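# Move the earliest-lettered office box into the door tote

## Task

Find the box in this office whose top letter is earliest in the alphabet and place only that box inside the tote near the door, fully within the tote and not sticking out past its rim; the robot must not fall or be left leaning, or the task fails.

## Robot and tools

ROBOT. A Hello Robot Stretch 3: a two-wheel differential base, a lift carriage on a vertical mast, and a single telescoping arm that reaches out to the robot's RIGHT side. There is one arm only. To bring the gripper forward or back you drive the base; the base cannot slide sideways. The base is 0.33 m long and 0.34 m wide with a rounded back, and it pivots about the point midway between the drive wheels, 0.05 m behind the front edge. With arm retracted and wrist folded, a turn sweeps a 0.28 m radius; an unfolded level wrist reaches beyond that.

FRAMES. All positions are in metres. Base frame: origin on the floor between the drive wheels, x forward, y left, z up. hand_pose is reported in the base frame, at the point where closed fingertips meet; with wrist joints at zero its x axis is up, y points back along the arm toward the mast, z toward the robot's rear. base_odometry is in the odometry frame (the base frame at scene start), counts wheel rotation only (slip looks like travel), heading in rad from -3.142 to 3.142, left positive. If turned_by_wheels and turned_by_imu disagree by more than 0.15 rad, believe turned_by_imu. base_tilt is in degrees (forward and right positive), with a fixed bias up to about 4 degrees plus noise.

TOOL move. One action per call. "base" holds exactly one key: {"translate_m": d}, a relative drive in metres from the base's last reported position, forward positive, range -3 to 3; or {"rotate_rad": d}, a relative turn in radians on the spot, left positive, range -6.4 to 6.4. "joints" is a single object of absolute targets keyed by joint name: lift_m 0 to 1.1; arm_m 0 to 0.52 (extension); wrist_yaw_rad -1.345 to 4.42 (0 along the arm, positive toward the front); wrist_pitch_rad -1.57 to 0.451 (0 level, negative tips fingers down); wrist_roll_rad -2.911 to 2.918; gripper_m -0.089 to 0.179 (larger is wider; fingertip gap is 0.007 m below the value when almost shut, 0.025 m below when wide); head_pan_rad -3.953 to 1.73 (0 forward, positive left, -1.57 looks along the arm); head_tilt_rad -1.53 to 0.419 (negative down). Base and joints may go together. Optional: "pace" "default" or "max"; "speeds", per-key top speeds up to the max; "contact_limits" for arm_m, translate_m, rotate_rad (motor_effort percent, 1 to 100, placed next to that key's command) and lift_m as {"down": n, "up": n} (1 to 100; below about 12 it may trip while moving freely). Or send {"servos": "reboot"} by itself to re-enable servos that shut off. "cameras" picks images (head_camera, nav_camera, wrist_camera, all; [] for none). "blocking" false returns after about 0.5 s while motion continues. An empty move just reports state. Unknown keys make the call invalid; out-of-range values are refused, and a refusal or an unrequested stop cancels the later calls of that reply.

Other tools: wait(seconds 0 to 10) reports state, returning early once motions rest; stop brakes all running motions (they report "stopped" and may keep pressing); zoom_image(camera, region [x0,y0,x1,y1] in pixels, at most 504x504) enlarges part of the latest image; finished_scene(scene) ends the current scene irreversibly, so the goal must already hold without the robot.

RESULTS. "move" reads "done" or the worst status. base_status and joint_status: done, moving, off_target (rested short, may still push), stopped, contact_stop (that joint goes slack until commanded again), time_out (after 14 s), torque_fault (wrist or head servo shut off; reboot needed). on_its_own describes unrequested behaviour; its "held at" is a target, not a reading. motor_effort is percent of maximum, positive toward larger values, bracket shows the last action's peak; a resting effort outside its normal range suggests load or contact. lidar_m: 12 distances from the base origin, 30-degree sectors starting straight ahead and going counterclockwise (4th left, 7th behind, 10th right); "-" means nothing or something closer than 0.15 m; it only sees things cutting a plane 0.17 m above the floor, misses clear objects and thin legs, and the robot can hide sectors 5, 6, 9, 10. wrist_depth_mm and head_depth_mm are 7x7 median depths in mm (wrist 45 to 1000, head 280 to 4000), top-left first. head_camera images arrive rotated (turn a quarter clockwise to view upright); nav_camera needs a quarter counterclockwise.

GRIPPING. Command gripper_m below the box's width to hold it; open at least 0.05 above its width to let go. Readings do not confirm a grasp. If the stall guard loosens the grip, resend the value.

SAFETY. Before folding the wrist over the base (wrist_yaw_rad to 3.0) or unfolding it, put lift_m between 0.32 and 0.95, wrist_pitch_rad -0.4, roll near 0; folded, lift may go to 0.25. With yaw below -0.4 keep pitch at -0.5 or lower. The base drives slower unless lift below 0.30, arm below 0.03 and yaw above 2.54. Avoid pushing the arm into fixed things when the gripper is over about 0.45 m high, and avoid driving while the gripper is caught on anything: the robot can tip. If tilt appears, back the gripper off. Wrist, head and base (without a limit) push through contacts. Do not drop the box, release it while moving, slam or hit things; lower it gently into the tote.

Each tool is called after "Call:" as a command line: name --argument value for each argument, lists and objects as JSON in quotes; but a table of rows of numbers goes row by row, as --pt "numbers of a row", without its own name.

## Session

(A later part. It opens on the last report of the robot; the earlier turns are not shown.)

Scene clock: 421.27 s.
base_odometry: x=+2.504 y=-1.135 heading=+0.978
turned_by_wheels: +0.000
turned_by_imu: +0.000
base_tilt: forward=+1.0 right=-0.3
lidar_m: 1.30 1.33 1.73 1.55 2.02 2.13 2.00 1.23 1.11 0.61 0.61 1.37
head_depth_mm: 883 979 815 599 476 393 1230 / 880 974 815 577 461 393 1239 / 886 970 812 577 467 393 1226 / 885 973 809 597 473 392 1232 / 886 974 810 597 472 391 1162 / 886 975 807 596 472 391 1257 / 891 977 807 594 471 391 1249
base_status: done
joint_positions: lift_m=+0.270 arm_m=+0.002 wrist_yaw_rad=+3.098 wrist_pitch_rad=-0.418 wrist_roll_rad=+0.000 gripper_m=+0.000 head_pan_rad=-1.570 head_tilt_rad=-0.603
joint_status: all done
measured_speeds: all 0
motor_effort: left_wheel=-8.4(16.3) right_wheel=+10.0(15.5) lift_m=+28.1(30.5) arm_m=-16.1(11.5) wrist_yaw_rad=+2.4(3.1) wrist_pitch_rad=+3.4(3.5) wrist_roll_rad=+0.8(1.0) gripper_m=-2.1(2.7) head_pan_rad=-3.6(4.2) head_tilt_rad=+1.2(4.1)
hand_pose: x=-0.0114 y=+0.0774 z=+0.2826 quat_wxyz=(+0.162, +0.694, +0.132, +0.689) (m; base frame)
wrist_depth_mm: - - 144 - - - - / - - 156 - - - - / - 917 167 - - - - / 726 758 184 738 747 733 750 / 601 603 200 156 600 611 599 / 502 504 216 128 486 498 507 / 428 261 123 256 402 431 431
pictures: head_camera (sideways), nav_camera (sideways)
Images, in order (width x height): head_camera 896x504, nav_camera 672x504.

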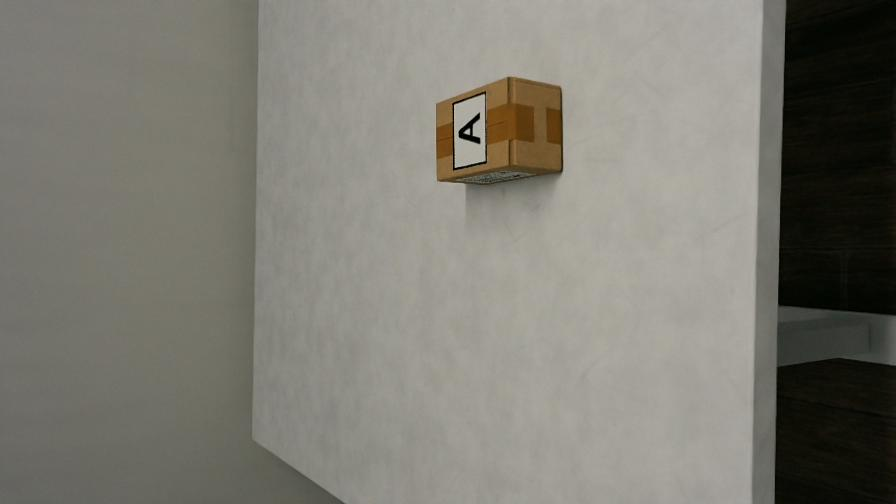

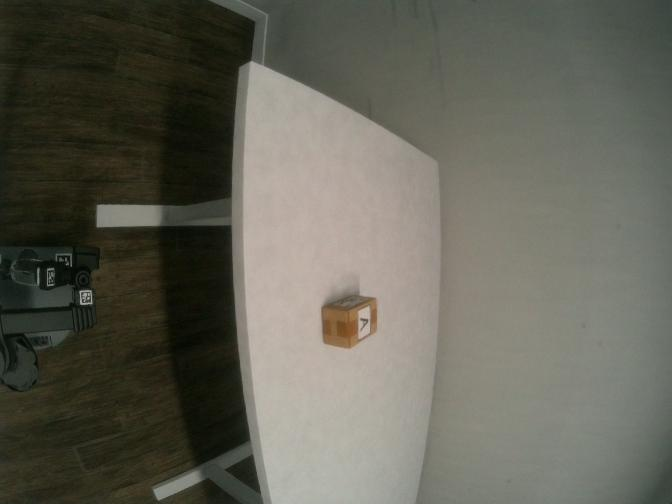

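Call:
move --base '{"translate_m": -0.045}' --joints '{"lift_m": 1.06, "wrist_pitch_rad": -0.4}' --pace "max" --blocking false --cameras '[]'

Call:
move --joints '{"wrist_yaw_rad": 1.57, "wrist_pitch_rad": -0.4}' --pace "max" --cameras '[]'

Call:
move --joints '{"wrist_yaw_rad": 0.0, "wrist_pitch_rad": -0.8, "gripper_m": 0.13}' --pace "max" --cameras '["head_camera", "wrist_camera"]'

Scene clock: 443.20 s.
move: moving
base_odometry: x=+2.484 y=-1.164 heading=+0.978
turned_by_wheels: +0.000
turned_by_imu: +0.000
base_tilt: forward=+0.9 right=-0.3
lidar_m: 1.32 1.36 1.78 1.55 1.92 2.10 1.97 1.20 1.11 1.05 0.61 1.41
head_depth_mm: 887 976 818 604 477 394 1240 / 884 973 823 604 477 394 1235 / 884 971 819 514 461 393 1235 / 887 976 817 600 474 392 1233 / 887 972 812 597 474 392 1208 / 886 978 814 597 474 392 1216 / 892 978 808 599 473 391 1254
base_status: translate_m moving
joint_positions: lift_m=+0.310 arm_m=+0.002 wrist_yaw_rad=+3.098 wrist_pitch_rad=-0.418 wrist_roll_rad=+0.000 gripper_m=+0.000 head_pan_rad=-1.570 head_tilt_rad=-0.600
joint_status: lift_m moving; wrist_pitch_rad moving
measured_speeds: translate_m=-0.083 rotate_rad=+0.000 lift_m=+0.148 arm_m=+0.000 wrist_yaw_rad=+0.000 wrist_pitch_rad=+0.000 wrist_roll_rad=+0.000 head_pan_rad=+0.000 head_tilt_rad=+0.000
motor_effort: left_wheel=-7.6(14.7) right_wheel=-2.3(8.6) lift_m=+30.7(32.3) arm_m=-20.1(20.7) wrist_yaw_rad=+2.1(2.7) wrist_pitch_rad=+4.4(4.5) wrist_roll_rad=+0.7(1.0) gripper_m=-1.7(2.0) head_pan_rad=-2.7(4.2) head_tilt_rad=+2.6(3.5)
hand_pose: x=-0.0114 y=+0.0774 z=+0.3221 quat_wxyz=(+0.162, +0.694, +0.132, +0.689) (m; base frame)
wrist_depth_mm: - - 143 - - - - / - - 156 - - - - / - - 167 - - - - / 811 818 184 821 805 820 822 / 657 645 200 156 651 651 645 / 535 543 216 128 520 541 550 / 462 308 247 290 441 465 469
pictures: none
No camera images: "cameras" was empty.

Scene clock: 448.77 s.
move: done
base_odometry: x=+2.479 y=-1.172 heading=+0.978
turned_by_wheels: +0.000
turned_by_imu: +0.001
base_tilt: forward=+0.9 right=-0.2
lidar_m: 1.34 1.37 1.79 1.56 1.88 2.09 1.97 1.19 1.11 1.05 0.62 1.41
head_depth_mm: 884 945 - - - - 1237 / 882 946 - - - - 1251 / 889 961 - - - - 1244 / 888 982 814 602 488 - - / 886 981 813 600 503 - - / 891 980 814 599 501 - - / 891 977 808 644 - - -
base_status: done
joint_positions: lift_m=+1.060 arm_m=+0.002 wrist_yaw_rad=+1.573 wrist_pitch_rad=-0.418 wrist_roll_rad=+0.000 gripper_m=+0.000 head_pan_rad=-1.570 head_tilt_rad=-0.600
joint_status: all done
measured_speeds: all 0
motor_effort: left_wheel=-7.0(7.6) right_wheel=-1.0(1.6) lift_m=+29.9(33.4) arm_m=-17.7(20.6) wrist_yaw_rad=-2.2(7.4) wrist_pitch_rad=+2.8(6.6) wrist_roll_rad=+0.9(1.1) gripper_m=-1.2(2.8) head_pan_rad=-2.3(4.5) head_tilt_rad=+1.9(3.3)
hand_pose: x=+0.2030 y=-0.1463 z=+1.0727 quat_wxyz=(+0.593, +0.593, -0.384, +0.386) (m; base frame)
wrist_depth_mm: - - - - - - - / - - - - - - - / - - - - - - - / - - - - - - - / - - - 155 - - - / - - - 128 294 305 307 / - - - - - 260 263
pictures: none
No camera images: "cameras" was empty.

Scene clock: 450.60 s.
move: done
base_odometry: x=+2.479 y=-1.172 heading=+0.978
turned_by_wheels: +0.000
turned_by_imu: +0.000
base_tilt: forward=+0.9 right=-0.3
lidar_m: 1.34 1.37 1.79 1.56 1.88 2.09 1.97 1.19 1.11 1.05 0.62 1.41
head_depth_mm: 883 956 - - - - - / 889 947 - - - - - / 887 966 - - - - - / 885 973 812 600 475 383 1237 / 883 975 815 598 474 392 1211 / 890 978 807 599 473 392 1187 / 893 976 810 598 472 391 1257
base_status: not commanded
joint_positions: lift_m=+1.060 arm_m=+0.002 wrist_yaw_rad=+0.003 wrist_pitch_rad=-0.809 wrist_roll_rad=+0.000 gripper_m=+0.130 head_pan_rad=-1.570 head_tilt_rad=-0.600
joint_status: all done
measured_speeds: all 0
motor_effort: left_wheel=-7.1(7.2) right_wheel=-0.9(1.3) lift_m=+30.2(30.5) arm_m=-16.4(17.6) wrist_yaw_rad=-2.4(6.7) wrist_pitch_rad=+1.5(3.7) wrist_roll_rad=+0.8(1.0) gripper_m=+0.6(85.4) head_pan_rad=-3.5(3.8) head_tilt_rad=+2.4(3.7)
hand_pose: x=-0.0210 y=-0.3062 z=+0.9967 quat_wxyz=(+0.651, +0.280, -0.649, -0.277) (m; base frame)
wrist_depth_mm: 382 382 379 379 380 379 374 / 328 325 325 254 323 323 323 / 285 284 284 226 283 281 281 / 253 253 253 247 251 250 250 / 228 226 226 226 224 226 224 / 206 125 202 205 204 124 205 / - 182 188 188 187 181 184
pictures: head_camera (sideways), wrist_camera
Images, in order (width x height): head_camera 896x504, wrist_camera 644x364.

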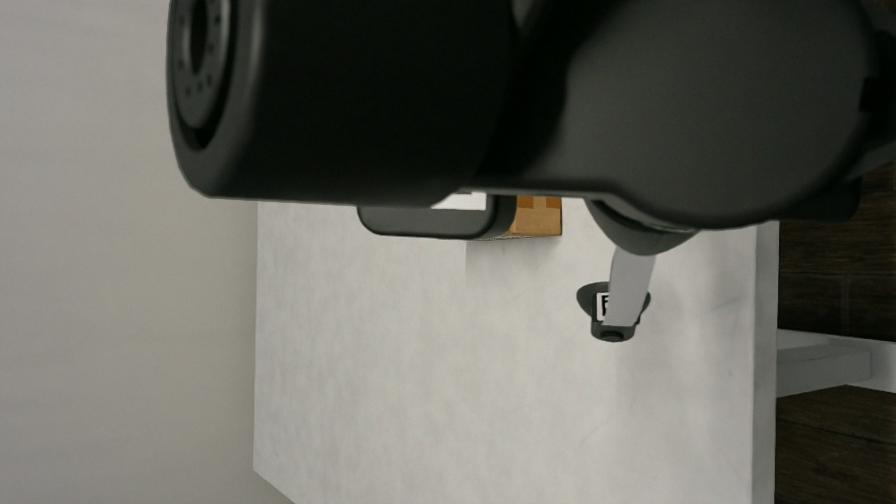

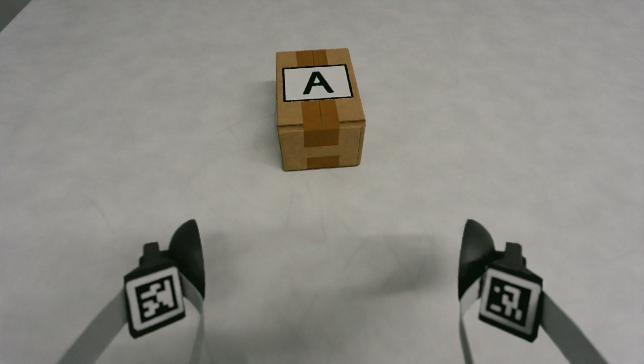

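Call:
move --joints '{"lift_m": 1.028, "arm_m": 0.142}' --cameras '["wrist_camera"]'

Call:
move --joints '{"gripper_m": 0.01}' --cameras '["wrist_camera"]'

Scene clock: 457.57 s.
move: done
base_odometry: x=+2.479 y=-1.172 heading=+0.978
turned_by_wheels: +0.000
turned_by_imu: +0.001
base_tilt: forward=+1.0 right=-0.1
lidar_m: 1.34 1.36 1.79 1.56 1.89 2.09 1.96 1.19 1.11 1.05 0.62 1.41
head_depth_mm: 874 - - - 477 394 1240 / 884 940 - - 462 393 1240 / 882 945 - - 449 392 1242 / 886 977 820 600 473 393 1235 / 891 975 815 601 474 393 1217 / 888 975 814 598 474 391 1182 / 883 980 812 596 473 392 1249
base_status: not commanded
joint_positions: lift_m=+1.028 arm_m=+0.142 wrist_yaw_rad=+0.003 wrist_pitch_rad=-0.810 wrist_roll_rad=+0.000 gripper_m=+0.130 head_pan_rad=-1.570 head_tilt_rad=-0.600
joint_status: all done
measured_speeds: all 0
motor_effort: left_wheel=-7.2(7.2) right_wheel=-1.1(1.4) lift_m=+25.8(26.3) arm_m=+21.2(23.1) wrist_yaw_rad=-2.1(2.6) wrist_pitch_rad=+1.9(2.0) wrist_roll_rad=+0.7(1.1) gripper_m=-1.0(1.2) head_pan_rad=-2.9(3.5) head_tilt_rad=+2.1(3.3)
hand_pose: x=-0.0211 y=-0.4461 z=+0.9644 quat_wxyz=(+0.651, +0.280, -0.649, -0.278) (m; base frame)
wrist_depth_mm: 322 321 317 319 316 320 319 / 274 273 272 273 274 270 272 / 240 240 240 239 238 239 237 / 212 213 203 150 211 210 211 / 191 190 141 135 190 185 189 / 176 125 128 123 169 123 172 / - 120 114 115 153 153 155
pictures: wrist_camera
Images, in order (width x height): wrist_camera 644x364.

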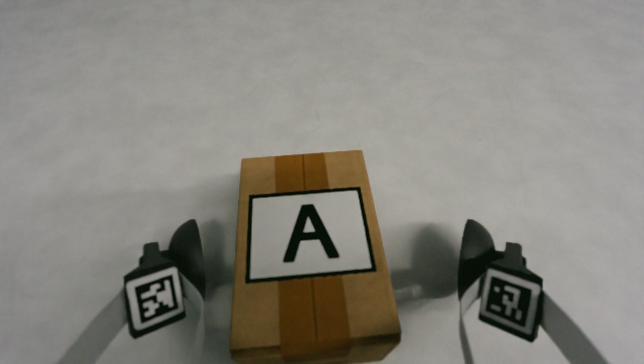

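Scene clock: 459.30 s.
move: done
base_odometry: x=+2.479 y=-1.172 heading=+0.978
turned_by_wheels: +0.000
turned_by_imu: +0.000
base_tilt: forward=+1.0 right=+0.0
lidar_m: 1.34 1.37 1.78 1.56 1.89 2.09 1.96 1.19 1.12 1.05 0.62 1.41
head_depth_mm: 872 - - - 477 394 1242 / 889 938 - - 463 394 1237 / 888 953 - - 449 393 1240 / 890 975 814 599 475 393 1233 / 887 976 814 598 473 392 1210 / 885 983 812 597 472 392 1182 / 894 980 810 598 473 391 1262
base_status: not commanded
joint_positions: lift_m=+1.028 arm_m=+0.142 wrist_yaw_rad=+0.003 wrist_pitch_rad=-0.792 wrist_roll_rad=+0.000 gripper_m=+0.012 head_pan_rad=-1.570 head_tilt_rad=-0.600
joint_status: all done
measured_speeds: all 0
motor_effort: left_wheel=-6.7(7.3) right_wheel=-0.8(1.3) lift_m=+17.1(28.3) arm_m=+20.7(21.8) wrist_yaw_rad=-2.0(2.5) wrist_pitch_rad=-1.6(2.0) wrist_roll_rad=+0.8(1.1) gripper_m=-29.7(99.0) head_pan_rad=-2.9(3.5) head_tilt_rad=+1.1(3.0)
hand_pose: x=-0.0211 y=-0.4499 z=+0.9675 quat_wxyz=(+0.653, +0.274, -0.652, -0.272) (m; base frame)
wrist_depth_mm: 338 336 337 335 337 335 335 / 285 287 286 286 283 283 282 / 249 248 246 245 247 246 245 / 219 217 218 156 216 217 216 / 195 195 151 139 147 194 194 / 176 177 125 126 126 173 173 / 161 106 121 117 155 157 160
pictures: wrist_camera
Images, in order (width x height): wrist_camera 644x364.

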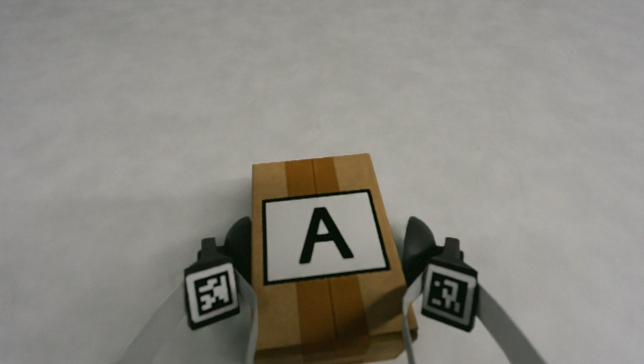

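Call:
move --joints '{"lift_m": 1.09}' --pace "max" --cameras '["wrist_camera"]'

Call:
move --joints '{"arm_m": 0.005, "wrist_yaw_rad": 1.57}' --cameras '["wrist_camera"]'

Scene clock: 483.87 s.
move: done
base_odometry: x=+2.479 y=-1.172 heading=+0.978
turned_by_wheels: +0.000
turned_by_imu: +0.001
base_tilt: forward=+1.0 right=-0.2
lidar_m: 1.34 1.37 1.79 1.56 1.88 2.09 1.97 1.19 1.11 1.05 0.62 1.41
head_depth_mm: - - 783 605 478 394 1238 / - - - 540 476 394 1230 / 899 312 - 434 475 393 1236 / 886 978 813 539 475 393 1230 / 890 977 815 600 474 391 1219 / 888 976 811 600 473 393 1190 / 888 977 810 597 473 391 1260
base_status: not commanded
joint_positions: lift_m=+1.090 arm_m=+0.142 wrist_yaw_rad=+0.003 wrist_pitch_rad=-0.816 wrist_roll_rad=+0.000 gripper_m=+0.014 head_pan_rad=-1.570 head_tilt_rad=-0.600
joint_status: all done
measured_speeds: all 0
motor_effort: left_wheel=-6.8(7.2) right_wheel=-0.8(1.2) lift_m=+31.2(32.4) arm_m=+19.0(20.2) wrist_yaw_rad=-1.7(2.6) wrist_pitch_rad=+2.8(3.2) wrist_roll_rad=+0.8(1.0) gripper_m=-14.4(15.5) head_pan_rad=-1.3(3.2) head_tilt_rad=+0.9(2.8)
hand_pose: x=-0.0211 y=-0.4449 z=+1.0255 quat_wxyz=(+0.650, +0.282, -0.648, -0.280) (m; base frame)
wrist_depth_mm: 415 414 412 408 407 411 405 / 369 370 367 366 363 366 367 / 321 322 322 319 318 320 316 / 284 285 280 159 285 283 284 / 256 255 152 141 149 256 255 / 233 233 125 127 127 231 231 / 213 105 208 118 206 210 213
pictures: wrist_camera
Images, in order (width x height): wrist_camera 644x364.

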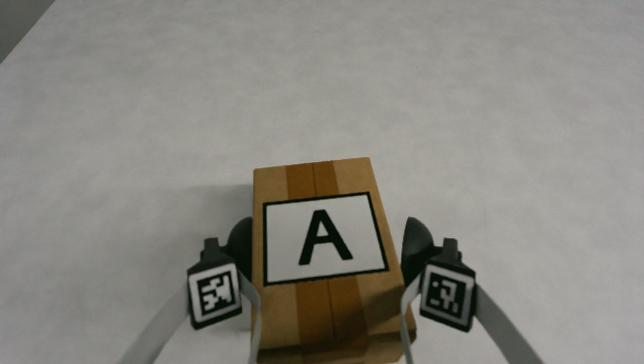

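Scene clock: 486.13 s.
move: done
base_odometry: x=+2.479 y=-1.172 heading=+0.978
turned_by_wheels: +0.000
turned_by_imu: +0.000
base_tilt: forward=+0.9 right=-0.1
lidar_m: 1.34 1.36 1.79 1.56 1.89 2.09 1.96 1.19 1.11 1.05 0.62 1.41
head_depth_mm: - - - - - 395 1233 / - - - - - - 1243 / 886 - - - - - 1210 / 889 976 817 601 - - 1203 / 890 984 816 599 - - 1207 / 890 981 811 621 - - - / 887 983 811 647 - - -
base_status: not commanded
joint_positions: lift_m=+1.090 arm_m=+0.005 wrist_yaw_rad=+1.567 wrist_pitch_rad=-0.816 wrist_roll_rad=+0.000 gripper_m=+0.014 head_pan_rad=-1.570 head_tilt_rad=-0.600
joint_status: all done
measured_speeds: all 0
motor_effort: left_wheel=-7.0(7.1) right_wheel=-0.8(1.3) lift_m=+24.7(31.3) arm_m=-20.3(22.4) wrist_yaw_rad=+3.3(6.6) wrist_pitch_rad=+3.1(3.2) wrist_roll_rad=+0.8(1.2) gripper_m=-14.0(15.3) head_pan_rad=-1.9(3.1) head_tilt_rad=+1.6(2.9)
hand_pose: x=+0.1365 y=-0.1508 z=+1.0255 quat_wxyz=(+0.658, +0.657, -0.261, +0.259) (m; base frame)
wrist_depth_mm: - - - - - - - / - - - - - - - / - - - - 333 319 318 / - - - 159 299 285 283 / - - 149 142 149 255 254 / - - 125 128 127 231 231 / - 114 123 118 123 208 213
pictures: wrist_camera
Images, in order (width x height): wrist_camera 644x364.

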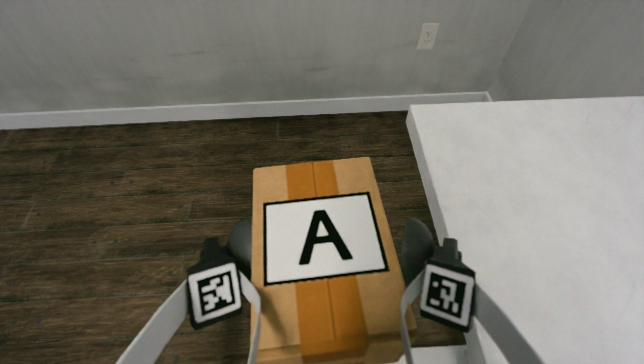

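Call:
move --base '{"translate_m": 0.74}' --joints '{"lift_m": 0.28, "wrist_pitch_rad": -0.4}' --pace "max" --blocking false --cameras '[]'

Call:
wait --seconds 0.8 --cameras '[]'

Call:
move --joints '{"wrist_yaw_rad": 2.6}' --pace "max" --cameras '["wrist_camera", "nav_camera"]'

Scene clock: 499.07 s.
move: moving
base_odometry: x=+2.490 y=-1.156 heading=+0.978
turned_by_wheels: +0.000
turned_by_imu: +0.000
base_tilt: forward=+1.6 right=-0.4
lidar_m: 1.32 1.35 1.76 1.55 1.95 2.10 1.99 1.21 1.11 1.05 0.61 1.40
head_depth_mm: 887 946 - - - - 1235 / 882 948 - - - - 1250 / 887 959 - - - - 1229 / 886 978 814 600 505 - - / 888 976 814 601 504 - - / 887 981 811 598 504 - 1189 / 889 980 809 646 - - 1188
base_status: translate_m moving
joint_positions: lift_m=+1.050 arm_m=+0.005 wrist_yaw_rad=+1.567 wrist_pitch_rad=-0.439 wrist_roll_rad=+0.000 gripper_m=+0.014 head_pan_rad=-1.570 head_tilt_rad=-0.600
joint_status: lift_m moving; wrist_pitch_rad moving
measured_speeds: translate_m=+0.075 rotate_rad=+0.000 lift_m=-0.148 arm_m=+0.000 wrist_yaw_rad=+0.000 wrist_pitch_rad=+0.168 wrist_roll_rad=+0.000 head_pan_rad=+0.000 head_tilt_rad=+0.000
motor_effort: left_wheel=+8.4(8.8) right_wheel=+11.2(12.1) lift_m=+20.7(23.4) arm_m=-20.5(20.5) wrist_yaw_rad=+3.4(3.7) wrist_pitch_rad=+4.1(7.7) wrist_roll_rad=+1.0(1.1) gripper_m=-14.7(15.3) head_pan_rad=-1.7(2.1) head_tilt_rad=+2.2(2.9)
hand_pose: x=+0.2003 y=-0.1510 z=+1.0584 quat_wxyz=(+0.598, +0.596, -0.380, +0.378) (m; base frame)
wrist_depth_mm: - - - - - - - / - - - - - - - / - - - - - - - / - - - 159 - - - / - - 149 142 154 - - / - - 124 128 127 288 289 / - - 123 118 123 242 249
pictures: none
No camera images: "cameras" was empty.

Scene clock: 499.87 s.
earlier move: moving
base_odometry: x=+2.533 y=-1.091 heading=+0.978
turned_by_wheels: +0.000
turned_by_imu: +0.000
base_tilt: forward=+2.3 right=-0.3
lidar_m: 1.24 1.27 1.65 1.54 2.01 2.16 2.06 1.28 1.11 0.59 1.07 1.31
head_depth_mm: 883 970 819 604 491 - - / 881 972 820 603 491 - - / 882 972 822 602 475 - - / 882 971 818 602 474 393 1281 / 881 972 817 599 476 392 1058 / 882 971 813 597 473 392 - / 882 974 1050 594 474 402 -
base_status: translate_m moving
joint_positions: lift_m=+0.931 arm_m=+0.005 wrist_yaw_rad=+1.567 wrist_pitch_rad=-0.430 wrist_roll_rad=+0.000 gripper_m=+0.014 head_pan_rad=-1.570 head_tilt_rad=-0.600
joint_status: lift_m moving; wrist_pitch_rad moving
measured_speeds: translate_m=+0.100 rotate_rad=+0.000 lift_m=-0.150 arm_m=+0.000 wrist_yaw_rad=+0.000 wrist_pitch_rad=+0.000 wrist_roll_rad=+0.000 head_pan_rad=+0.000 head_tilt_rad=+0.000
motor_effort: left_wheel=+2.5(9.6) right_wheel=+13.6(13.6) lift_m=+20.9(23.4) arm_m=-19.9(20.5) wrist_yaw_rad=+3.5(3.7) wrist_pitch_rad=+6.8(7.7) wrist_roll_rad=+0.9(1.2) gripper_m=-15.1(15.3) head_pan_rad=-0.6(2.3) head_tilt_rad=+1.9(2.9)
hand_pose: x=+0.2015 y=-0.1510 z=+0.9406 quat_wxyz=(+0.596, +0.594, -0.383, +0.381) (m; base frame)
wrist_depth_mm: - - - - - - - / - - - - - - - / - - - - - - - / - - - 160 - - - / - - 150 142 150 186 178 / - - 125 127 127 154 149 / - - 123 118 123 138 128
wait: 0.80 s; no rest
pictures: none
No camera images: "cameras" was empty.

Scene clock: 505.87 s.
move: done
base_odometry: x=+2.892 y=-0.559 heading=+0.978
turned_by_wheels: +0.000
turned_by_imu: +0.000
base_tilt: forward=+0.8 right=-0.2
lidar_m: 0.61 0.62 0.81 1.82 1.61 2.68 2.70 1.53 0.76 1.01 0.92 0.64
head_depth_mm: 847 934 1044 1179 1338 1467 1260 / 846 929 1038 1170 1355 1462 1272 / 849 934 1038 1182 1356 1474 1264 / 849 935 1041 1170 1346 1474 1263 / 849 935 1037 1177 1357 1465 1258 / 849 938 1036 1174 1350 1467 1250 / 847 940 1038 1178 1353 1473 1260
base_status: done
joint_positions: lift_m=+0.280 arm_m=+0.005 wrist_yaw_rad=+2.597 wrist_pitch_rad=-0.428 wrist_roll_rad=+0.000 gripper_m=+0.014 head_pan_rad=-1.570 head_tilt_rad=-0.600
joint_status: all done
measured_speeds: all 0
motor_effort: left_wheel=-0.1(15.4) right_wheel=+5.1(16.8) lift_m=+22.5(24.8) arm_m=-17.2(20.4) wrist_yaw_rad=+3.3(9.8) wrist_pitch_rad=+5.1(8.1) wrist_roll_rad=+0.9(1.2) gripper_m=-14.3(15.8) head_pan_rad=-1.3(2.3) head_tilt_rad=+0.7(2.5)
hand_pose: x=+0.0943 y=+0.0409 z=+0.2904 quat_wxyz=(+0.331, +0.706, -0.041, +0.625) (m; base frame)
wrist_depth_mm: - - - - - - - / - - - - - - - / - - - 920 - - - / 742 738 711 160 716 - - / 600 602 149 142 150 573 499 / 503 508 125 127 127 506 496 / 216 114 123 118 414 420 435
pictures: nav_camera (sideways), wrist_camera
Images, in order (width x height): nav_camera 672x504, wrist_camera 644x364.

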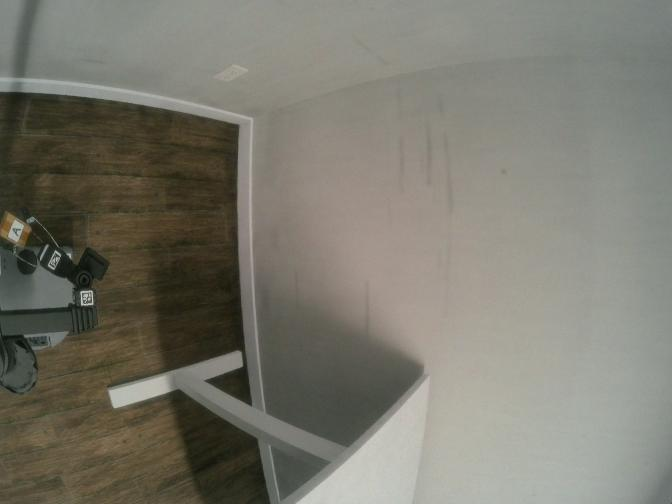

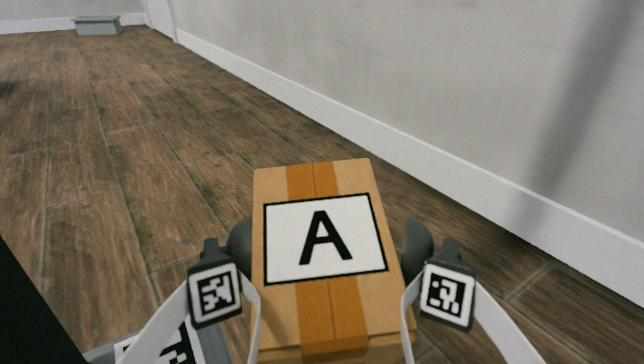

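Call:
move --base '{"rotate_rad": 1.571}' --joints '{"head_pan_rad": 0.0, "head_tilt_rad": -0.4}' --pace "max" --cameras '["head_camera"]'

Call:
move --base '{"translate_m": 2.4}' --joints '{"head_tilt_rad": -0.75}' --pace "max" --cameras '["head_camera", "nav_camera"]'

Scene clock: 513.03 s.
move: done
base_odometry: x=+2.892 y=-0.559 heading=+2.548
turned_by_wheels: +1.571
turned_by_imu: +1.564
base_tilt: forward=+1.1 right=-0.1
lidar_m: 1.82 1.60 2.66 3.14 1.55 0.76 1.01 0.94 0.65 0.61 0.62 0.80
head_depth_mm: 1943 1936 1878 1900 1860 1726 1463 / 2854 2788 2763 2720 2322 1761 1443 / 3248 3445 3781 3274 2268 1765 1426 / 3277 3440 3812 3291 2285 1754 1453 / 3271 3512 3722 3202 2286 1776 1433 / 1716 1765 1790 1798 2005 1742 1436 / 1473 1834 1994 2032 2115 1762 1431
base_status: done
joint_positions: lift_m=+0.280 arm_m=+0.005 wrist_yaw_rad=+2.597 wrist_pitch_rad=-0.428 wrist_roll_rad=+0.000 gripper_m=+0.014 head_pan_rad=+0.014 head_tilt_rad=-0.399
joint_status: all done
measured_speeds: translate_m=+0.000 rotate_rad=+0.000 lift_m=+0.000 arm_m=+0.000 wrist_yaw_rad=+0.000 wrist_pitch_rad=+0.000 wrist_roll_rad=+0.000 head_pan_rad=-0.024 head_tilt_rad=+0.000
motor_effort: left_wheel=-8.9(16.2) right_wheel=+9.6(16.9) lift_m=+24.5(24.6) arm_m=-20.1(20.6) wrist_yaw_rad=+3.3(3.5) wrist_pitch_rad=+5.0(5.3) wrist_roll_rad=+0.8(1.2) gripper_m=-14.6(15.5) head_pan_rad=-2.2(5.2) head_tilt_rad=+2.4(6.1)
hand_pose: x=+0.0943 y=+0.0409 z=+0.2904 quat_wxyz=(+0.331, +0.706, -0.041, +0.625) (m; base frame)
wrist_depth_mm: - - - - - - - / - - - - - - - / - - - - - - - / 754 752 721 160 758 749 753 / 609 600 150 141 149 601 603 / 506 510 125 128 126 509 510 / 216 114 123 118 412 429 436
pictures: head_camera (sideways)
Images, in order (width x height): head_camera 896x504.

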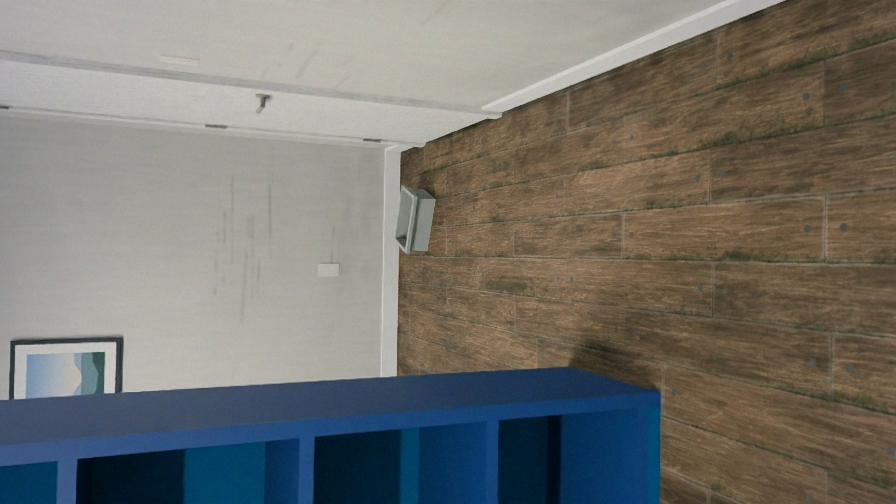

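Scene clock: 522.50 s.
move: done
base_odometry: x=+0.902 y=+0.783 heading=+2.548
turned_by_wheels: +0.000
turned_by_imu: -0.001
base_tilt: forward=+0.8 right=-0.2
lidar_m: 1.23 1.40 1.81 2.02 0.65 0.72 2.39 0.65 0.44 0.41 0.41 0.52
head_depth_mm: 1177 1259 1175 1194 1212 1210 1140 / 1207 1360 1534 1732 1514 1338 1182 / 1204 1363 1559 1767 1527 1338 1176 / 1198 1348 1562 1770 1543 1335 1176 / 1199 1357 1554 1757 1501 1341 1179 / 1205 1357 1547 1762 1554 1341 1183 / 1207 1345 1571 1765 1555 1336 1186
base_status: done
joint_positions: lift_m=+0.280 arm_m=+0.005 wrist_yaw_rad=+2.597 wrist_pitch_rad=-0.428 wrist_roll_rad=+0.000 gripper_m=+0.014 head_pan_rad=+0.000 head_tilt_rad=-0.750
joint_status: all done
measured_speeds: all 0
motor_effort: left_wheel=+2.4(13.1) right_wheel=+5.0(19.8) lift_m=+28.6(28.8) arm_m=-16.6(20.3) wrist_yaw_rad=+3.1(3.5) wrist_pitch_rad=+4.7(5.5) wrist_roll_rad=+0.9(1.2) gripper_m=-14.7(16.0) head_pan_rad=-2.5(4.6) head_tilt_rad=-4.3(5.6)
hand_pose: x=+0.0943 y=+0.0409 z=+0.2904 quat_wxyz=(+0.331, +0.706, -0.041, +0.625) (m; base frame)
wrist_depth_mm: - - - - - - - / - - - - - - - / - - - - - - - / 750 750 723 160 761 759 713 / 599 603 148 142 150 605 608 / 495 498 125 127 127 509 504 / 216 114 123 118 416 426 432
pictures: head_camera (sideways), nav_camera (sideways)
Images, in order (width x height): head_camera 896x504, nav_camera 672x504.

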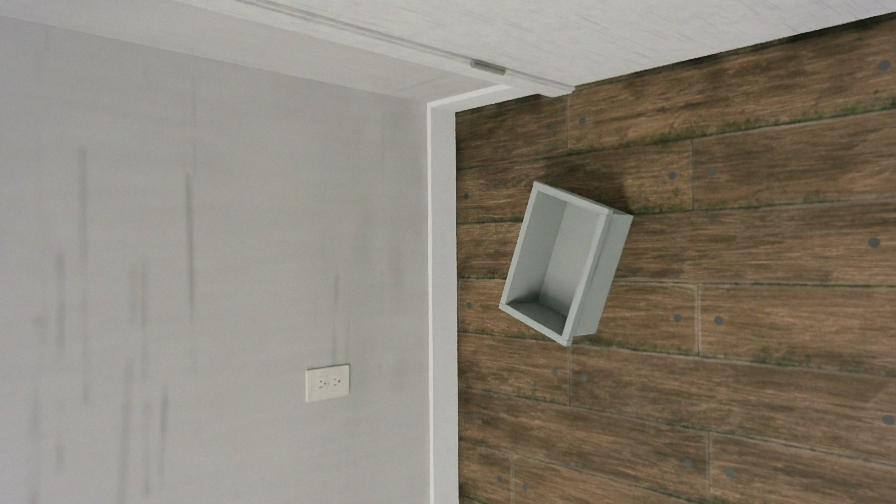

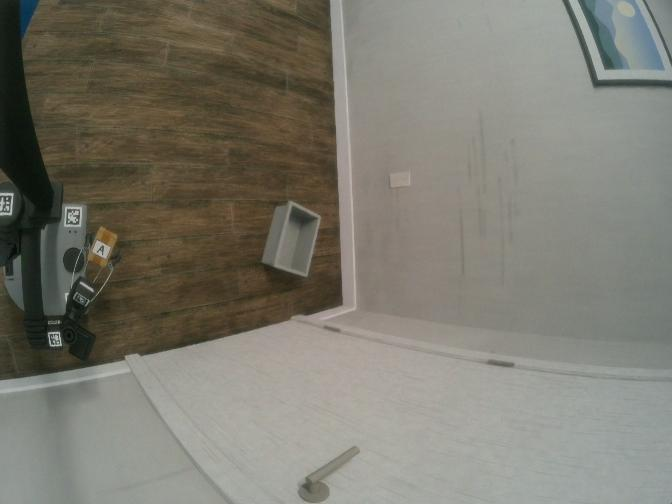

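Call:
move --base '{"rotate_rad": 0.35}' --joints '{"head_pan_rad": -1.57, "head_tilt_rad": -0.9}' --pace "max" --cameras '[]'

Call:
move --base '{"translate_m": 0.547}' --pace "max" --cameras '[]'

Call:
move --base '{"rotate_rad": 0.881}' --pace "max" --cameras '["head_camera"]'

Scene clock: 565.73 s.
move: done
base_odometry: x=+0.902 y=+0.783 heading=+2.898
turned_by_wheels: +0.350
turned_by_imu: +0.348
base_tilt: forward=+1.0 right=-0.2
lidar_m: 1.38 1.60 2.72 0.71 0.65 3.00 0.83 0.48 0.41 0.41 0.46 0.80
head_depth_mm: 343 392 460 556 698 953 1135 / 352 405 475 580 741 1030 1133 / 363 418 498 609 791 1128 951 / 374 433 518 635 834 1166 753 / 359 415 495 626 845 1207 1129 / 368 434 533 677 928 1241 1144 / 390 459 531 722 1006 1267 1132
base_status: done
joint_positions: lift_m=+0.280 arm_m=+0.005 wrist_yaw_rad=+2.597 wrist_pitch_rad=-0.428 wrist_roll_rad=+0.000 gripper_m=+0.014 head_pan_rad=-1.608 head_tilt_rad=-0.901
joint_status: all done
measured_speeds: all 0
motor_effort: left_wheel=-8.6(15.9) right_wheel=+7.9(15.8) lift_m=+30.5(30.5) arm_m=-16.3(16.5) wrist_yaw_rad=+2.6(3.3) wrist_pitch_rad=+5.0(5.2) wrist_roll_rad=+0.8(1.1) gripper_m=-14.5(15.9) head_pan_rad=+1.8(4.7) head_tilt_rad=-4.2(7.3)
hand_pose: x=+0.0943 y=+0.0409 z=+0.2904 quat_wxyz=(+0.331, +0.706, -0.041, +0.625) (m; base frame)
wrist_depth_mm: - - - - - - - / - - - - - - - / - - - - - - - / 712 751 730 160 754 746 745 / 611 612 149 142 150 603 615 / 508 508 125 128 127 507 507 / 215 114 123 118 408 427 437
pictures: none
No camera images: "cameras" was empty.

Scene clock: 568.87 s.
move: done
base_odometry: x=+0.372 y=+0.915 heading=+2.898
turned_by_wheels: +0.000
turned_by_imu: +0.000
base_tilt: forward=+1.0 right=-0.2
lidar_m: 0.85 0.99 1.72 1.76 1.02 0.97 1.12 0.62 0.54 0.54 0.62 0.85
head_depth_mm: 456 520 607 733 916 1195 1129 / 470 540 633 769 983 1221 1127 / 485 560 661 808 1047 1252 707 / 500 580 694 863 1134 1270 757 / 520 605 728 913 1225 1255 1138 / 538 631 766 975 1326 1261 1119 / 559 659 799 1056 1364 1225 1125
base_status: done
joint_positions: lift_m=+0.280 arm_m=+0.005 wrist_yaw_rad=+2.597 wrist_pitch_rad=-0.428 wrist_roll_rad=+0.000 gripper_m=+0.014 head_pan_rad=-1.572 head_tilt_rad=-0.901
joint_status: not commanded
measured_speeds: all 0
motor_effort: left_wheel=+1.4(13.0) right_wheel=+7.2(15.2) lift_m=+30.6(31.1) arm_m=-20.1(20.1) wrist_yaw_rad=+3.4(3.6) wrist_pitch_rad=+4.7(5.3) wrist_roll_rad=+0.9(1.2) gripper_m=-14.6(15.7) head_pan_rad=+3.4(4.7) head_tilt_rad=-2.0(5.2)
hand_pose: x=+0.0943 y=+0.0409 z=+0.2904 quat_wxyz=(+0.331, +0.706, -0.041, +0.625) (m; base frame)
wrist_depth_mm: - - - - - - - / - - - - - - - / - - - - - 954 - / 737 748 717 160 755 760 727 / 604 604 149 142 154 603 610 / 509 507 125 128 127 507 505 / 216 114 123 118 411 424 436
pictures: none
No camera images: "cameras" was empty.

Scene clock: 570.50 s.
move: done
base_odometry: x=+0.372 y=+0.915 heading=-2.505
turned_by_wheels: +0.881
turned_by_imu: +0.877
base_tilt: forward=+1.0 right=-0.2
lidar_m: 1.33 2.58 1.16 0.97 1.64 0.73 0.55 0.54 0.57 0.87 0.85 0.91
head_depth_mm: 815 887 968 1040 1140 1229 1135 / 896 1021 1163 1315 1376 1256 1130 / 867 1011 1222 1510 1413 1236 710 / 833 963 1149 1432 1420 1256 757 / 799 921 1091 1335 1412 1237 1138 / 779 886 1040 1255 1412 1263 1130 / 748 852 996 1187 1379 1258 1139
base_status: done
joint_positions: lift_m=+0.280 arm_m=+0.005 wrist_yaw_rad=+2.597 wrist_pitch_rad=-0.428 wrist_roll_rad=+0.000 gripper_m=+0.014 head_pan_rad=-1.570 head_tilt_rad=-0.901
joint_status: not commanded
measured_speeds: all 0
motor_effort: left_wheel=-8.0(16.1) right_wheel=+8.3(16.2) lift_m=+30.2(30.8) arm_m=-19.7(20.7) wrist_yaw_rad=+2.8(3.3) wrist_pitch_rad=+4.9(5.3) wrist_roll_rad=+0.6(1.1) gripper_m=-14.4(15.1) head_pan_rad=+2.8(3.8) head_tilt_rad=-1.4(3.7)
hand_pose: x=+0.0943 y=+0.0409 z=+0.2904 quat_wxyz=(+0.331, +0.706, -0.041, +0.625) (m; base frame)
wrist_depth_mm: - 779 - - - - - / - 864 - - - - - / - 933 - - - - - / 745 753 719 160 781 767 759 / 594 601 149 142 150 599 608 / 503 507 125 128 127 508 507 / 216 114 123 118 409 421 434
pictures: head_camera (sideways)
Images, in order (width x height): head_camera 896x504.

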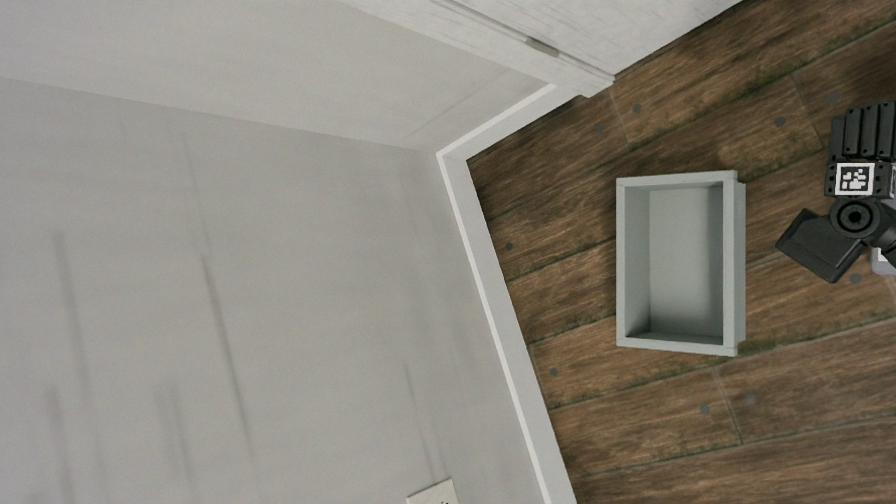

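Call:
move --base '{"translate_m": 0.11}' --joints '{"lift_m": 0.4, "head_pan_rad": -1.647}' --pace "max" --cameras '[]'

Call:
move --joints '{"wrist_yaw_rad": 0.0, "arm_m": 0.2}' --cameras '[]'

Call:
move --joints '{"wrist_pitch_rad": -0.8, "lift_m": 0.22}' --cameras '["head_camera", "wrist_camera"]'

Scene clock: 604.97 s.
move: done
base_odometry: x=+0.283 y=+0.850 heading=-2.505
turned_by_wheels: +0.000
turned_by_imu: +0.001
base_tilt: forward=+0.8 right=-0.1
lidar_m: 1.26 2.51 1.21 0.98 1.93 0.86 0.65 0.64 0.68 0.82 0.81 0.86
head_depth_mm: 877 957 1058 1164 1295 1250 1134 / 898 1043 1214 1423 1428 1235 588 / 852 993 1192 1500 1419 1260 592 / 811 943 1123 1391 1436 1254 645 / 778 897 1059 1292 1411 1263 1137 / 745 847 995 1196 1381 1257 1139 / 717 812 944 1117 1346 1255 1138
base_status: done
joint_positions: lift_m=+0.400 arm_m=+0.005 wrist_yaw_rad=+2.597 wrist_pitch_rad=-0.427 wrist_roll_rad=+0.000 gripper_m=+0.014 head_pan_rad=-1.645 head_tilt_rad=-0.901
joint_status: all done
measured_speeds: all 0
motor_effort: left_wheel=-4.5(9.5) right_wheel=+6.6(15.3) lift_m=+29.7(33.1) arm_m=-16.3(17.8) wrist_yaw_rad=+2.8(3.3) wrist_pitch_rad=+4.8(5.3) wrist_roll_rad=+0.8(1.1) gripper_m=-14.1(15.5) head_pan_rad=-2.1(4.8) head_tilt_rad=+0.3(2.1)
hand_pose: x=+0.0943 y=+0.0410 z=+0.4106 quat_wxyz=(+0.330, +0.706, -0.041, +0.626) (m; base frame)
wrist_depth_mm: 733 - - - - - - / 816 - - - - - - / - - - - - - - / 967 914 921 160 964 - - / 762 772 149 142 153 777 782 / 652 657 125 128 127 647 649 / 217 527 123 118 531 544 567
pictures: none
No camera images: "cameras" was empty.

Scene clock: 607.63 s.
move: done
base_odometry: x=+0.283 y=+0.850 heading=-2.505
turned_by_wheels: +0.000
turned_by_imu: +0.000
base_tilt: forward=+0.9 right=-0.2
lidar_m: 1.26 2.52 1.21 0.98 1.93 0.86 0.65 0.64 0.68 0.82 0.81 0.86
head_depth_mm: 875 957 1053 1165 1294 1253 1127 / 896 1053 1225 1415 1425 1236 593 / 857 1000 1198 1500 1423 727 1118 / 816 944 1110 1359 973 1208 1141 / 779 896 1058 1282 1409 1250 1135 / 743 852 990 1192 1377 1247 1137 / 716 807 945 1108 1341 1269 1136
base_status: not commanded
joint_positions: lift_m=+0.400 arm_m=+0.200 wrist_yaw_rad=+0.003 wrist_pitch_rad=-0.427 wrist_roll_rad=+0.000 gripper_m=+0.014 head_pan_rad=-1.647 head_tilt_rad=-0.900
joint_status: all done
measured_speeds: all 0
motor_effort: left_wheel=-4.5(4.9) right_wheel=+6.7(7.5) lift_m=+23.7(29.4) arm_m=+20.5(23.0) wrist_yaw_rad=-2.1(7.4) wrist_pitch_rad=+4.8(5.0) wrist_roll_rad=+0.8(1.1) gripper_m=-14.8(15.8) head_pan_rad=-2.4(5.0) head_tilt_rad=-0.8(1.8)
hand_pose: x=-0.0208 y=-0.5682 z=+0.4107 quat_wxyz=(+0.692, +0.151, -0.690, -0.149) (m; base frame)
wrist_depth_mm: 307 329 365 390 - - - / 326 354 386 - - - - / 343 377 - - - - - / 370 389 - 160 - - - / 386 - 148 142 147 - - / - - 125 128 127 - - / - 105 121 118 142 490 411
pictures: none
No camera images: "cameras" was empty.

Scene clock: 610.10 s.
move: done
base_odometry: x=+0.283 y=+0.850 heading=-2.505
turned_by_wheels: +0.000
turned_by_imu: +0.000
base_tilt: forward=+1.0 right=-0.3
lidar_m: 1.25 2.52 1.21 0.98 1.93 0.86 0.65 0.64 0.68 0.45 0.81 0.86
head_depth_mm: 876 956 1057 1150 1289 1257 1134 / 901 1041 1226 1429 1424 1234 1110 / 858 995 1203 1508 1418 860 960 / 814 945 1124 1399 1416 1116 1134 / 777 893 1053 1284 1418 1256 1130 / 743 849 987 1197 1382 1265 1132 / 712 812 942 1109 1351 1256 1136
base_status: not commanded
joint_positions: lift_m=+0.220 arm_m=+0.200 wrist_yaw_rad=+0.003 wrist_pitch_rad=-0.816 wrist_roll_rad=+0.000 gripper_m=+0.014 head_pan_rad=-1.647 head_tilt_rad=-0.900
joint_status: all done
measured_speeds: all 0
motor_effort: left_wheel=-4.8(4.8) right_wheel=+7.2(7.2) lift_m=+21.5(23.5) arm_m=+11.9(20.1) wrist_yaw_rad=-2.4(2.7) wrist_pitch_rad=+2.8(6.0) wrist_roll_rad=+0.8(1.2) gripper_m=-14.7(16.1) head_pan_rad=-3.0(4.3) head_tilt_rad=+0.5(1.5)
hand_pose: x=-0.0211 y=-0.5029 z=+0.1555 quat_wxyz=(+0.650, +0.282, -0.648, -0.280) (m; base frame)
wrist_depth_mm: 342 375 398 - 531 479 405 / 360 - 462 479 481 470 397 / 408 419 430 429 424 425 406 / 378 382 373 159 379 389 378 / 341 335 149 142 146 239 336 / 314 198 125 128 127 120 307 / 287 104 118 118 120 - -
pictures: head_camera (sideways), wrist_camera
Images, in order (width x height): head_camera 896x504, wrist_camera 644x364.

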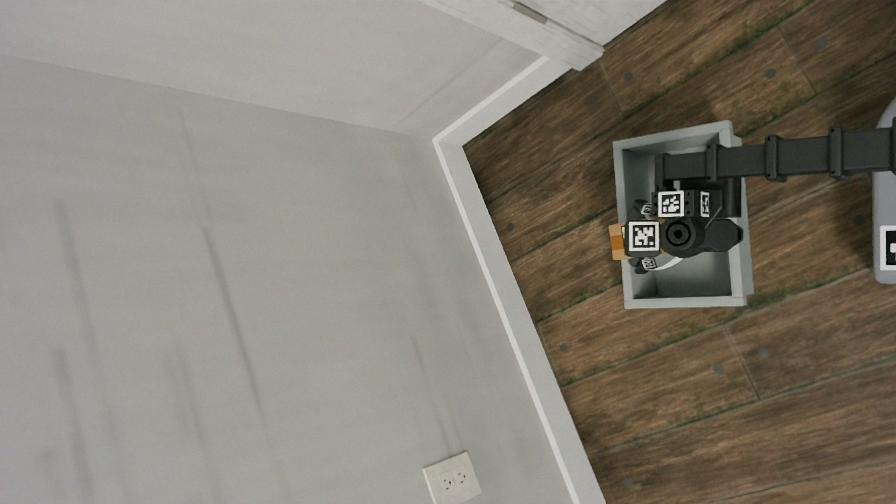

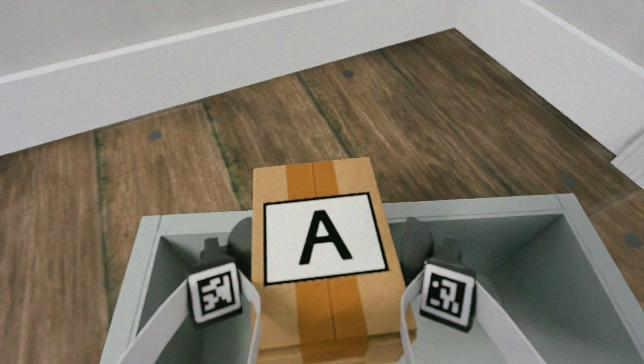

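Call:
move --base '{"translate_m": -0.028}' --joints '{"arm_m": 0.188}' --cameras '[]'

Call:
move --joints '{"lift_m": 0.15}' --cameras '["head_camera", "wrist_camera"]'

Scene clock: 632.90 s.
move: done
base_odometry: x=+0.306 y=+0.866 heading=-2.505
turned_by_wheels: +0.000
turned_by_imu: +0.001
base_tilt: forward=+0.8 right=-0.2
lidar_m: 1.28 2.54 1.20 0.97 1.85 0.83 0.62 0.61 0.65 0.44 0.82 0.87
head_depth_mm: 842 917 1013 1109 1236 1252 1130 / 912 1040 1192 1368 1389 1255 1109 / 861 1008 1216 1516 1417 863 948 / 823 951 1143 1411 1417 1114 1132 / 788 906 1070 1319 1418 1256 1131 / 758 866 1009 1220 1395 1257 1132 / 725 823 957 1134 1345 1258 1134
base_status: done
joint_positions: lift_m=+0.220 arm_m=+0.188 wrist_yaw_rad=+0.003 wrist_pitch_rad=-0.816 wrist_roll_rad=+0.000 gripper_m=+0.014 head_pan_rad=-1.647 head_tilt_rad=-0.900
joint_status: all done
measured_speeds: all 0
motor_effort: left_wheel=-6.6(12.1) right_wheel=-2.5(6.7) lift_m=+25.5(25.5) arm_m=-18.1(22.3) wrist_yaw_rad=-2.2(2.6) wrist_pitch_rad=+2.9(3.2) wrist_roll_rad=+0.8(1.1) gripper_m=-13.1(15.6) head_pan_rad=-2.6(4.4) head_tilt_rad=+0.2(1.5)
hand_pose: x=-0.0211 y=-0.4909 z=+0.1555 quat_wxyz=(+0.650, +0.282, -0.648, -0.280) (m; base frame)
wrist_depth_mm: 356 386 - - 546 464 - / - - 472 485 482 474 383 / 417 423 429 422 426 427 406 / 381 385 381 159 387 379 372 / 344 222 152 142 149 256 337 / 314 193 125 127 127 - 309 / 184 104 118 118 120 - 287
pictures: none
No camera images: "cameras" was empty.

Scene clock: 634.37 s.
move: done
base_odometry: x=+0.306 y=+0.866 heading=-2.505
turned_by_wheels: +0.000
turned_by_imu: +0.000
base_tilt: forward=+0.9 right=-0.1
lidar_m: 1.28 2.54 1.20 0.97 1.85 0.83 0.62 0.61 0.65 0.83 0.82 0.87
head_depth_mm: 842 921 1016 1106 1241 1254 1139 / 909 1035 1202 1357 1397 1251 1137 / 865 1011 1221 1506 1419 914 949 / 822 960 1141 1418 1413 1124 1130 / 788 910 1067 1307 1419 1255 1140 / 754 861 1012 1224 1386 1261 1141 / 723 821 953 1129 1338 1269 1136
base_status: not commanded
joint_positions: lift_m=+0.150 arm_m=+0.188 wrist_yaw_rad=+0.003 wrist_pitch_rad=-0.817 wrist_roll_rad=+0.000 gripper_m=+0.014 head_pan_rad=-1.647 head_tilt_rad=-0.900
joint_status: all done
measured_speeds: all 0
motor_effort: left_wheel=-6.8(6.8) right_wheel=-2.4(3.0) lift_m=+21.4(25.1) arm_m=-14.3(18.4) wrist_yaw_rad=-2.2(2.8) wrist_pitch_rad=+2.8(3.4) wrist_roll_rad=+0.8(1.0) gripper_m=-14.2(15.7) head_pan_rad=-2.9(4.4) head_tilt_rad=+0.0(1.5)
hand_pose: x=-0.0211 y=-0.4908 z=+0.0855 quat_wxyz=(+0.650, +0.282, -0.648, -0.280) (m; base frame)
wrist_depth_mm: - - 414 430 438 428 360 / 373 381 381 380 381 378 369 / 344 345 172 177 178 177 180 / 171 189 184 159 202 208 - / - 228 152 141 148 - - / - - 125 127 126 - - / - 104 118 118 120 - -
pictures: head_camera (sideways), wrist_camera
Images, in order (width x height): head_camera 896x504, wrist_camera 644x364.

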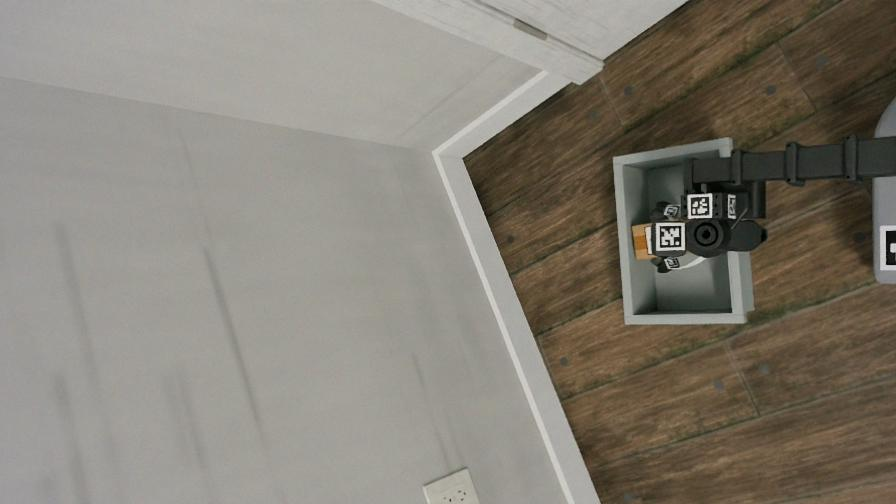

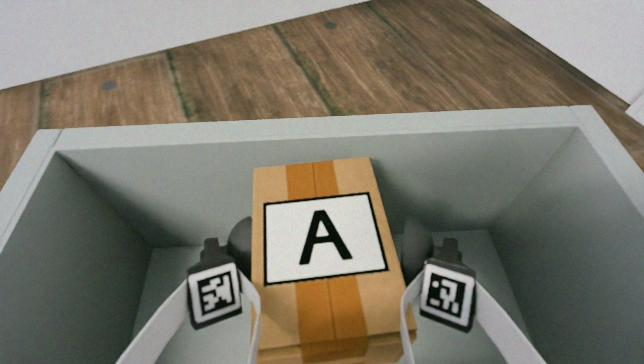

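Call:
move --joints '{"lift_m": 0.098}' --speeds '{"lift_m": 0.05}' --contact_limits '{"lift_m": {"down": 15}}' --cameras '["wrist_camera"]'

Scene clock: 638.93 s.
move: done
base_odometry: x=+0.306 y=+0.866 heading=-2.505
turned_by_wheels: +0.000
turned_by_imu: +0.001
base_tilt: forward=+0.7 right=-0.1
lidar_m: 1.27 2.54 1.20 0.97 1.85 0.82 0.62 0.61 0.65 0.84 0.82 0.88
head_depth_mm: 842 916 1008 1110 1238 1257 1133 / 914 1041 1193 1370 1388 1251 1127 / 864 1010 1222 1515 1410 1141 869 / 823 962 1136 1401 1416 1107 1135 / 789 904 1072 1302 1413 1258 1133 / 757 865 1005 1215 1397 1257 1139 / 727 822 956 1135 1345 1264 1135
base_status: not commanded
joint_positions: lift_m=+0.098 arm_m=+0.188 wrist_yaw_rad=+0.003 wrist_pitch_rad=-0.817 wrist_roll_rad=+0.000 gripper_m=+0.014 head_pan_rad=-1.647 head_tilt_rad=-0.900
joint_status: all done
measured_speeds: all 0
motor_effort: left_wheel=-6.4(6.8) right_wheel=-2.3(2.9) lift_m=+21.7(23.2) arm_m=-1.5(5.6) wrist_yaw_rad=-2.1(2.7) wrist_pitch_rad=+2.6(3.3) wrist_roll_rad=+0.9(1.1) gripper_m=-14.1(15.5) head_pan_rad=-2.7(3.7) head_tilt_rad=+1.1(1.9)
contact_limits: lift_m down 15 (down: maximum 72; up: maximum 65)
hand_pose: x=-0.0211 y=-0.4908 z=+0.0334 quat_wxyz=(+0.650, +0.282, -0.648, -0.280) (m; base frame)
wrist_depth_mm: - 353 352 133 132 133 134 / 134 134 136 139 145 145 143 / 149 154 160 163 167 171 167 / - 189 184 160 196 203 - / - - 148 141 145 - - / - 189 125 127 127 185 - / - 114 123 118 167 167 172
pictures: wrist_camera
Images, in order (width x height): wrist_camera 644x364.

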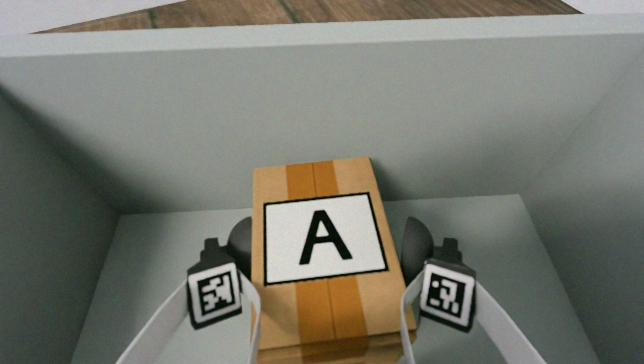

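Call:
move --joints '{"lift_m": 0.086}' --speeds '{"lift_m": 0.03}' --contact_limits '{"lift_m": {"down": 13}}' --cameras '["wrist_camera"]'

Scene clock: 644.77 s.
move: contact_stop
base_odometry: x=+0.306 y=+0.866 heading=-2.505
turned_by_wheels: +0.000
turned_by_imu: +0.001
base_tilt: forward=+0.8 right=-0.2
lidar_m: 1.28 2.53 1.20 0.97 1.85 0.83 0.62 0.61 0.65 0.83 0.82 0.87
head_depth_mm: 839 919 1009 1113 1243 1251 1143 / 910 1036 1196 1376 1385 1254 1134 / 871 1007 1221 1514 1419 1140 906 / 822 953 1141 1406 1414 1179 1132 / 785 911 1067 1308 1411 1232 1131 / 759 860 1009 1212 1385 1258 1131 / 725 822 953 1140 1344 1270 1141
base_status: not commanded
joint_positions: lift_m=+0.088 arm_m=+0.188 wrist_yaw_rad=+0.003 wrist_pitch_rad=-0.813 wrist_roll_rad=+0.000 gripper_m=+0.014 head_pan_rad=-1.647 head_tilt_rad=-0.900
joint_status: lift_m contact_stop (moved -0.010 of -0.012)
measured_speeds: all 0
on_its_own: lift_m is slack since a contact_stop
motor_effort: left_wheel=-5.3(6.7) right_wheel=-2.7(2.8) lift_m=+24.7(24.7) arm_m=+9.0(9.2) wrist_yaw_rad=-2.1(2.5) wrist_pitch_rad=+2.2(3.8) wrist_roll_rad=+0.8(1.1) gripper_m=-14.5(15.6) head_pan_rad=-1.2(3.6) head_tilt_rad=-0.1(1.0)
contact_limits: lift_m down 13 (down: maximum 72; up: maximum 65)
hand_pose: x=-0.0211 y=-0.4916 z=+0.0243 quat_wxyz=(+0.650, +0.281, -0.649, -0.279) (m; base frame)
wrist_depth_mm: - 122 123 126 126 126 127 / 137 136 136 140 147 145 146 / 151 158 163 164 169 172 169 / - 191 186 159 198 200 - / - 195 149 141 147 194 - / - 181 125 127 127 179 176 / - 160 123 118 159 158 164
pictures: wrist_camera
Images, in order (width x height): wrist_camera 644x364.

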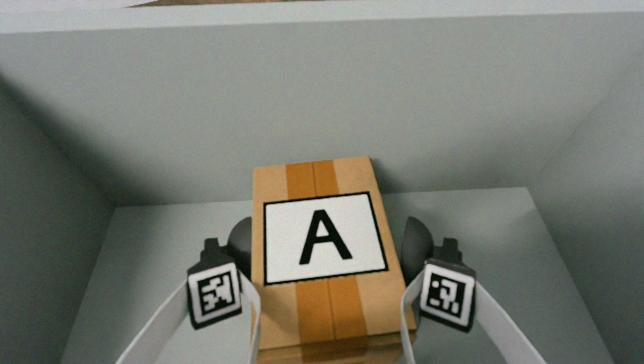

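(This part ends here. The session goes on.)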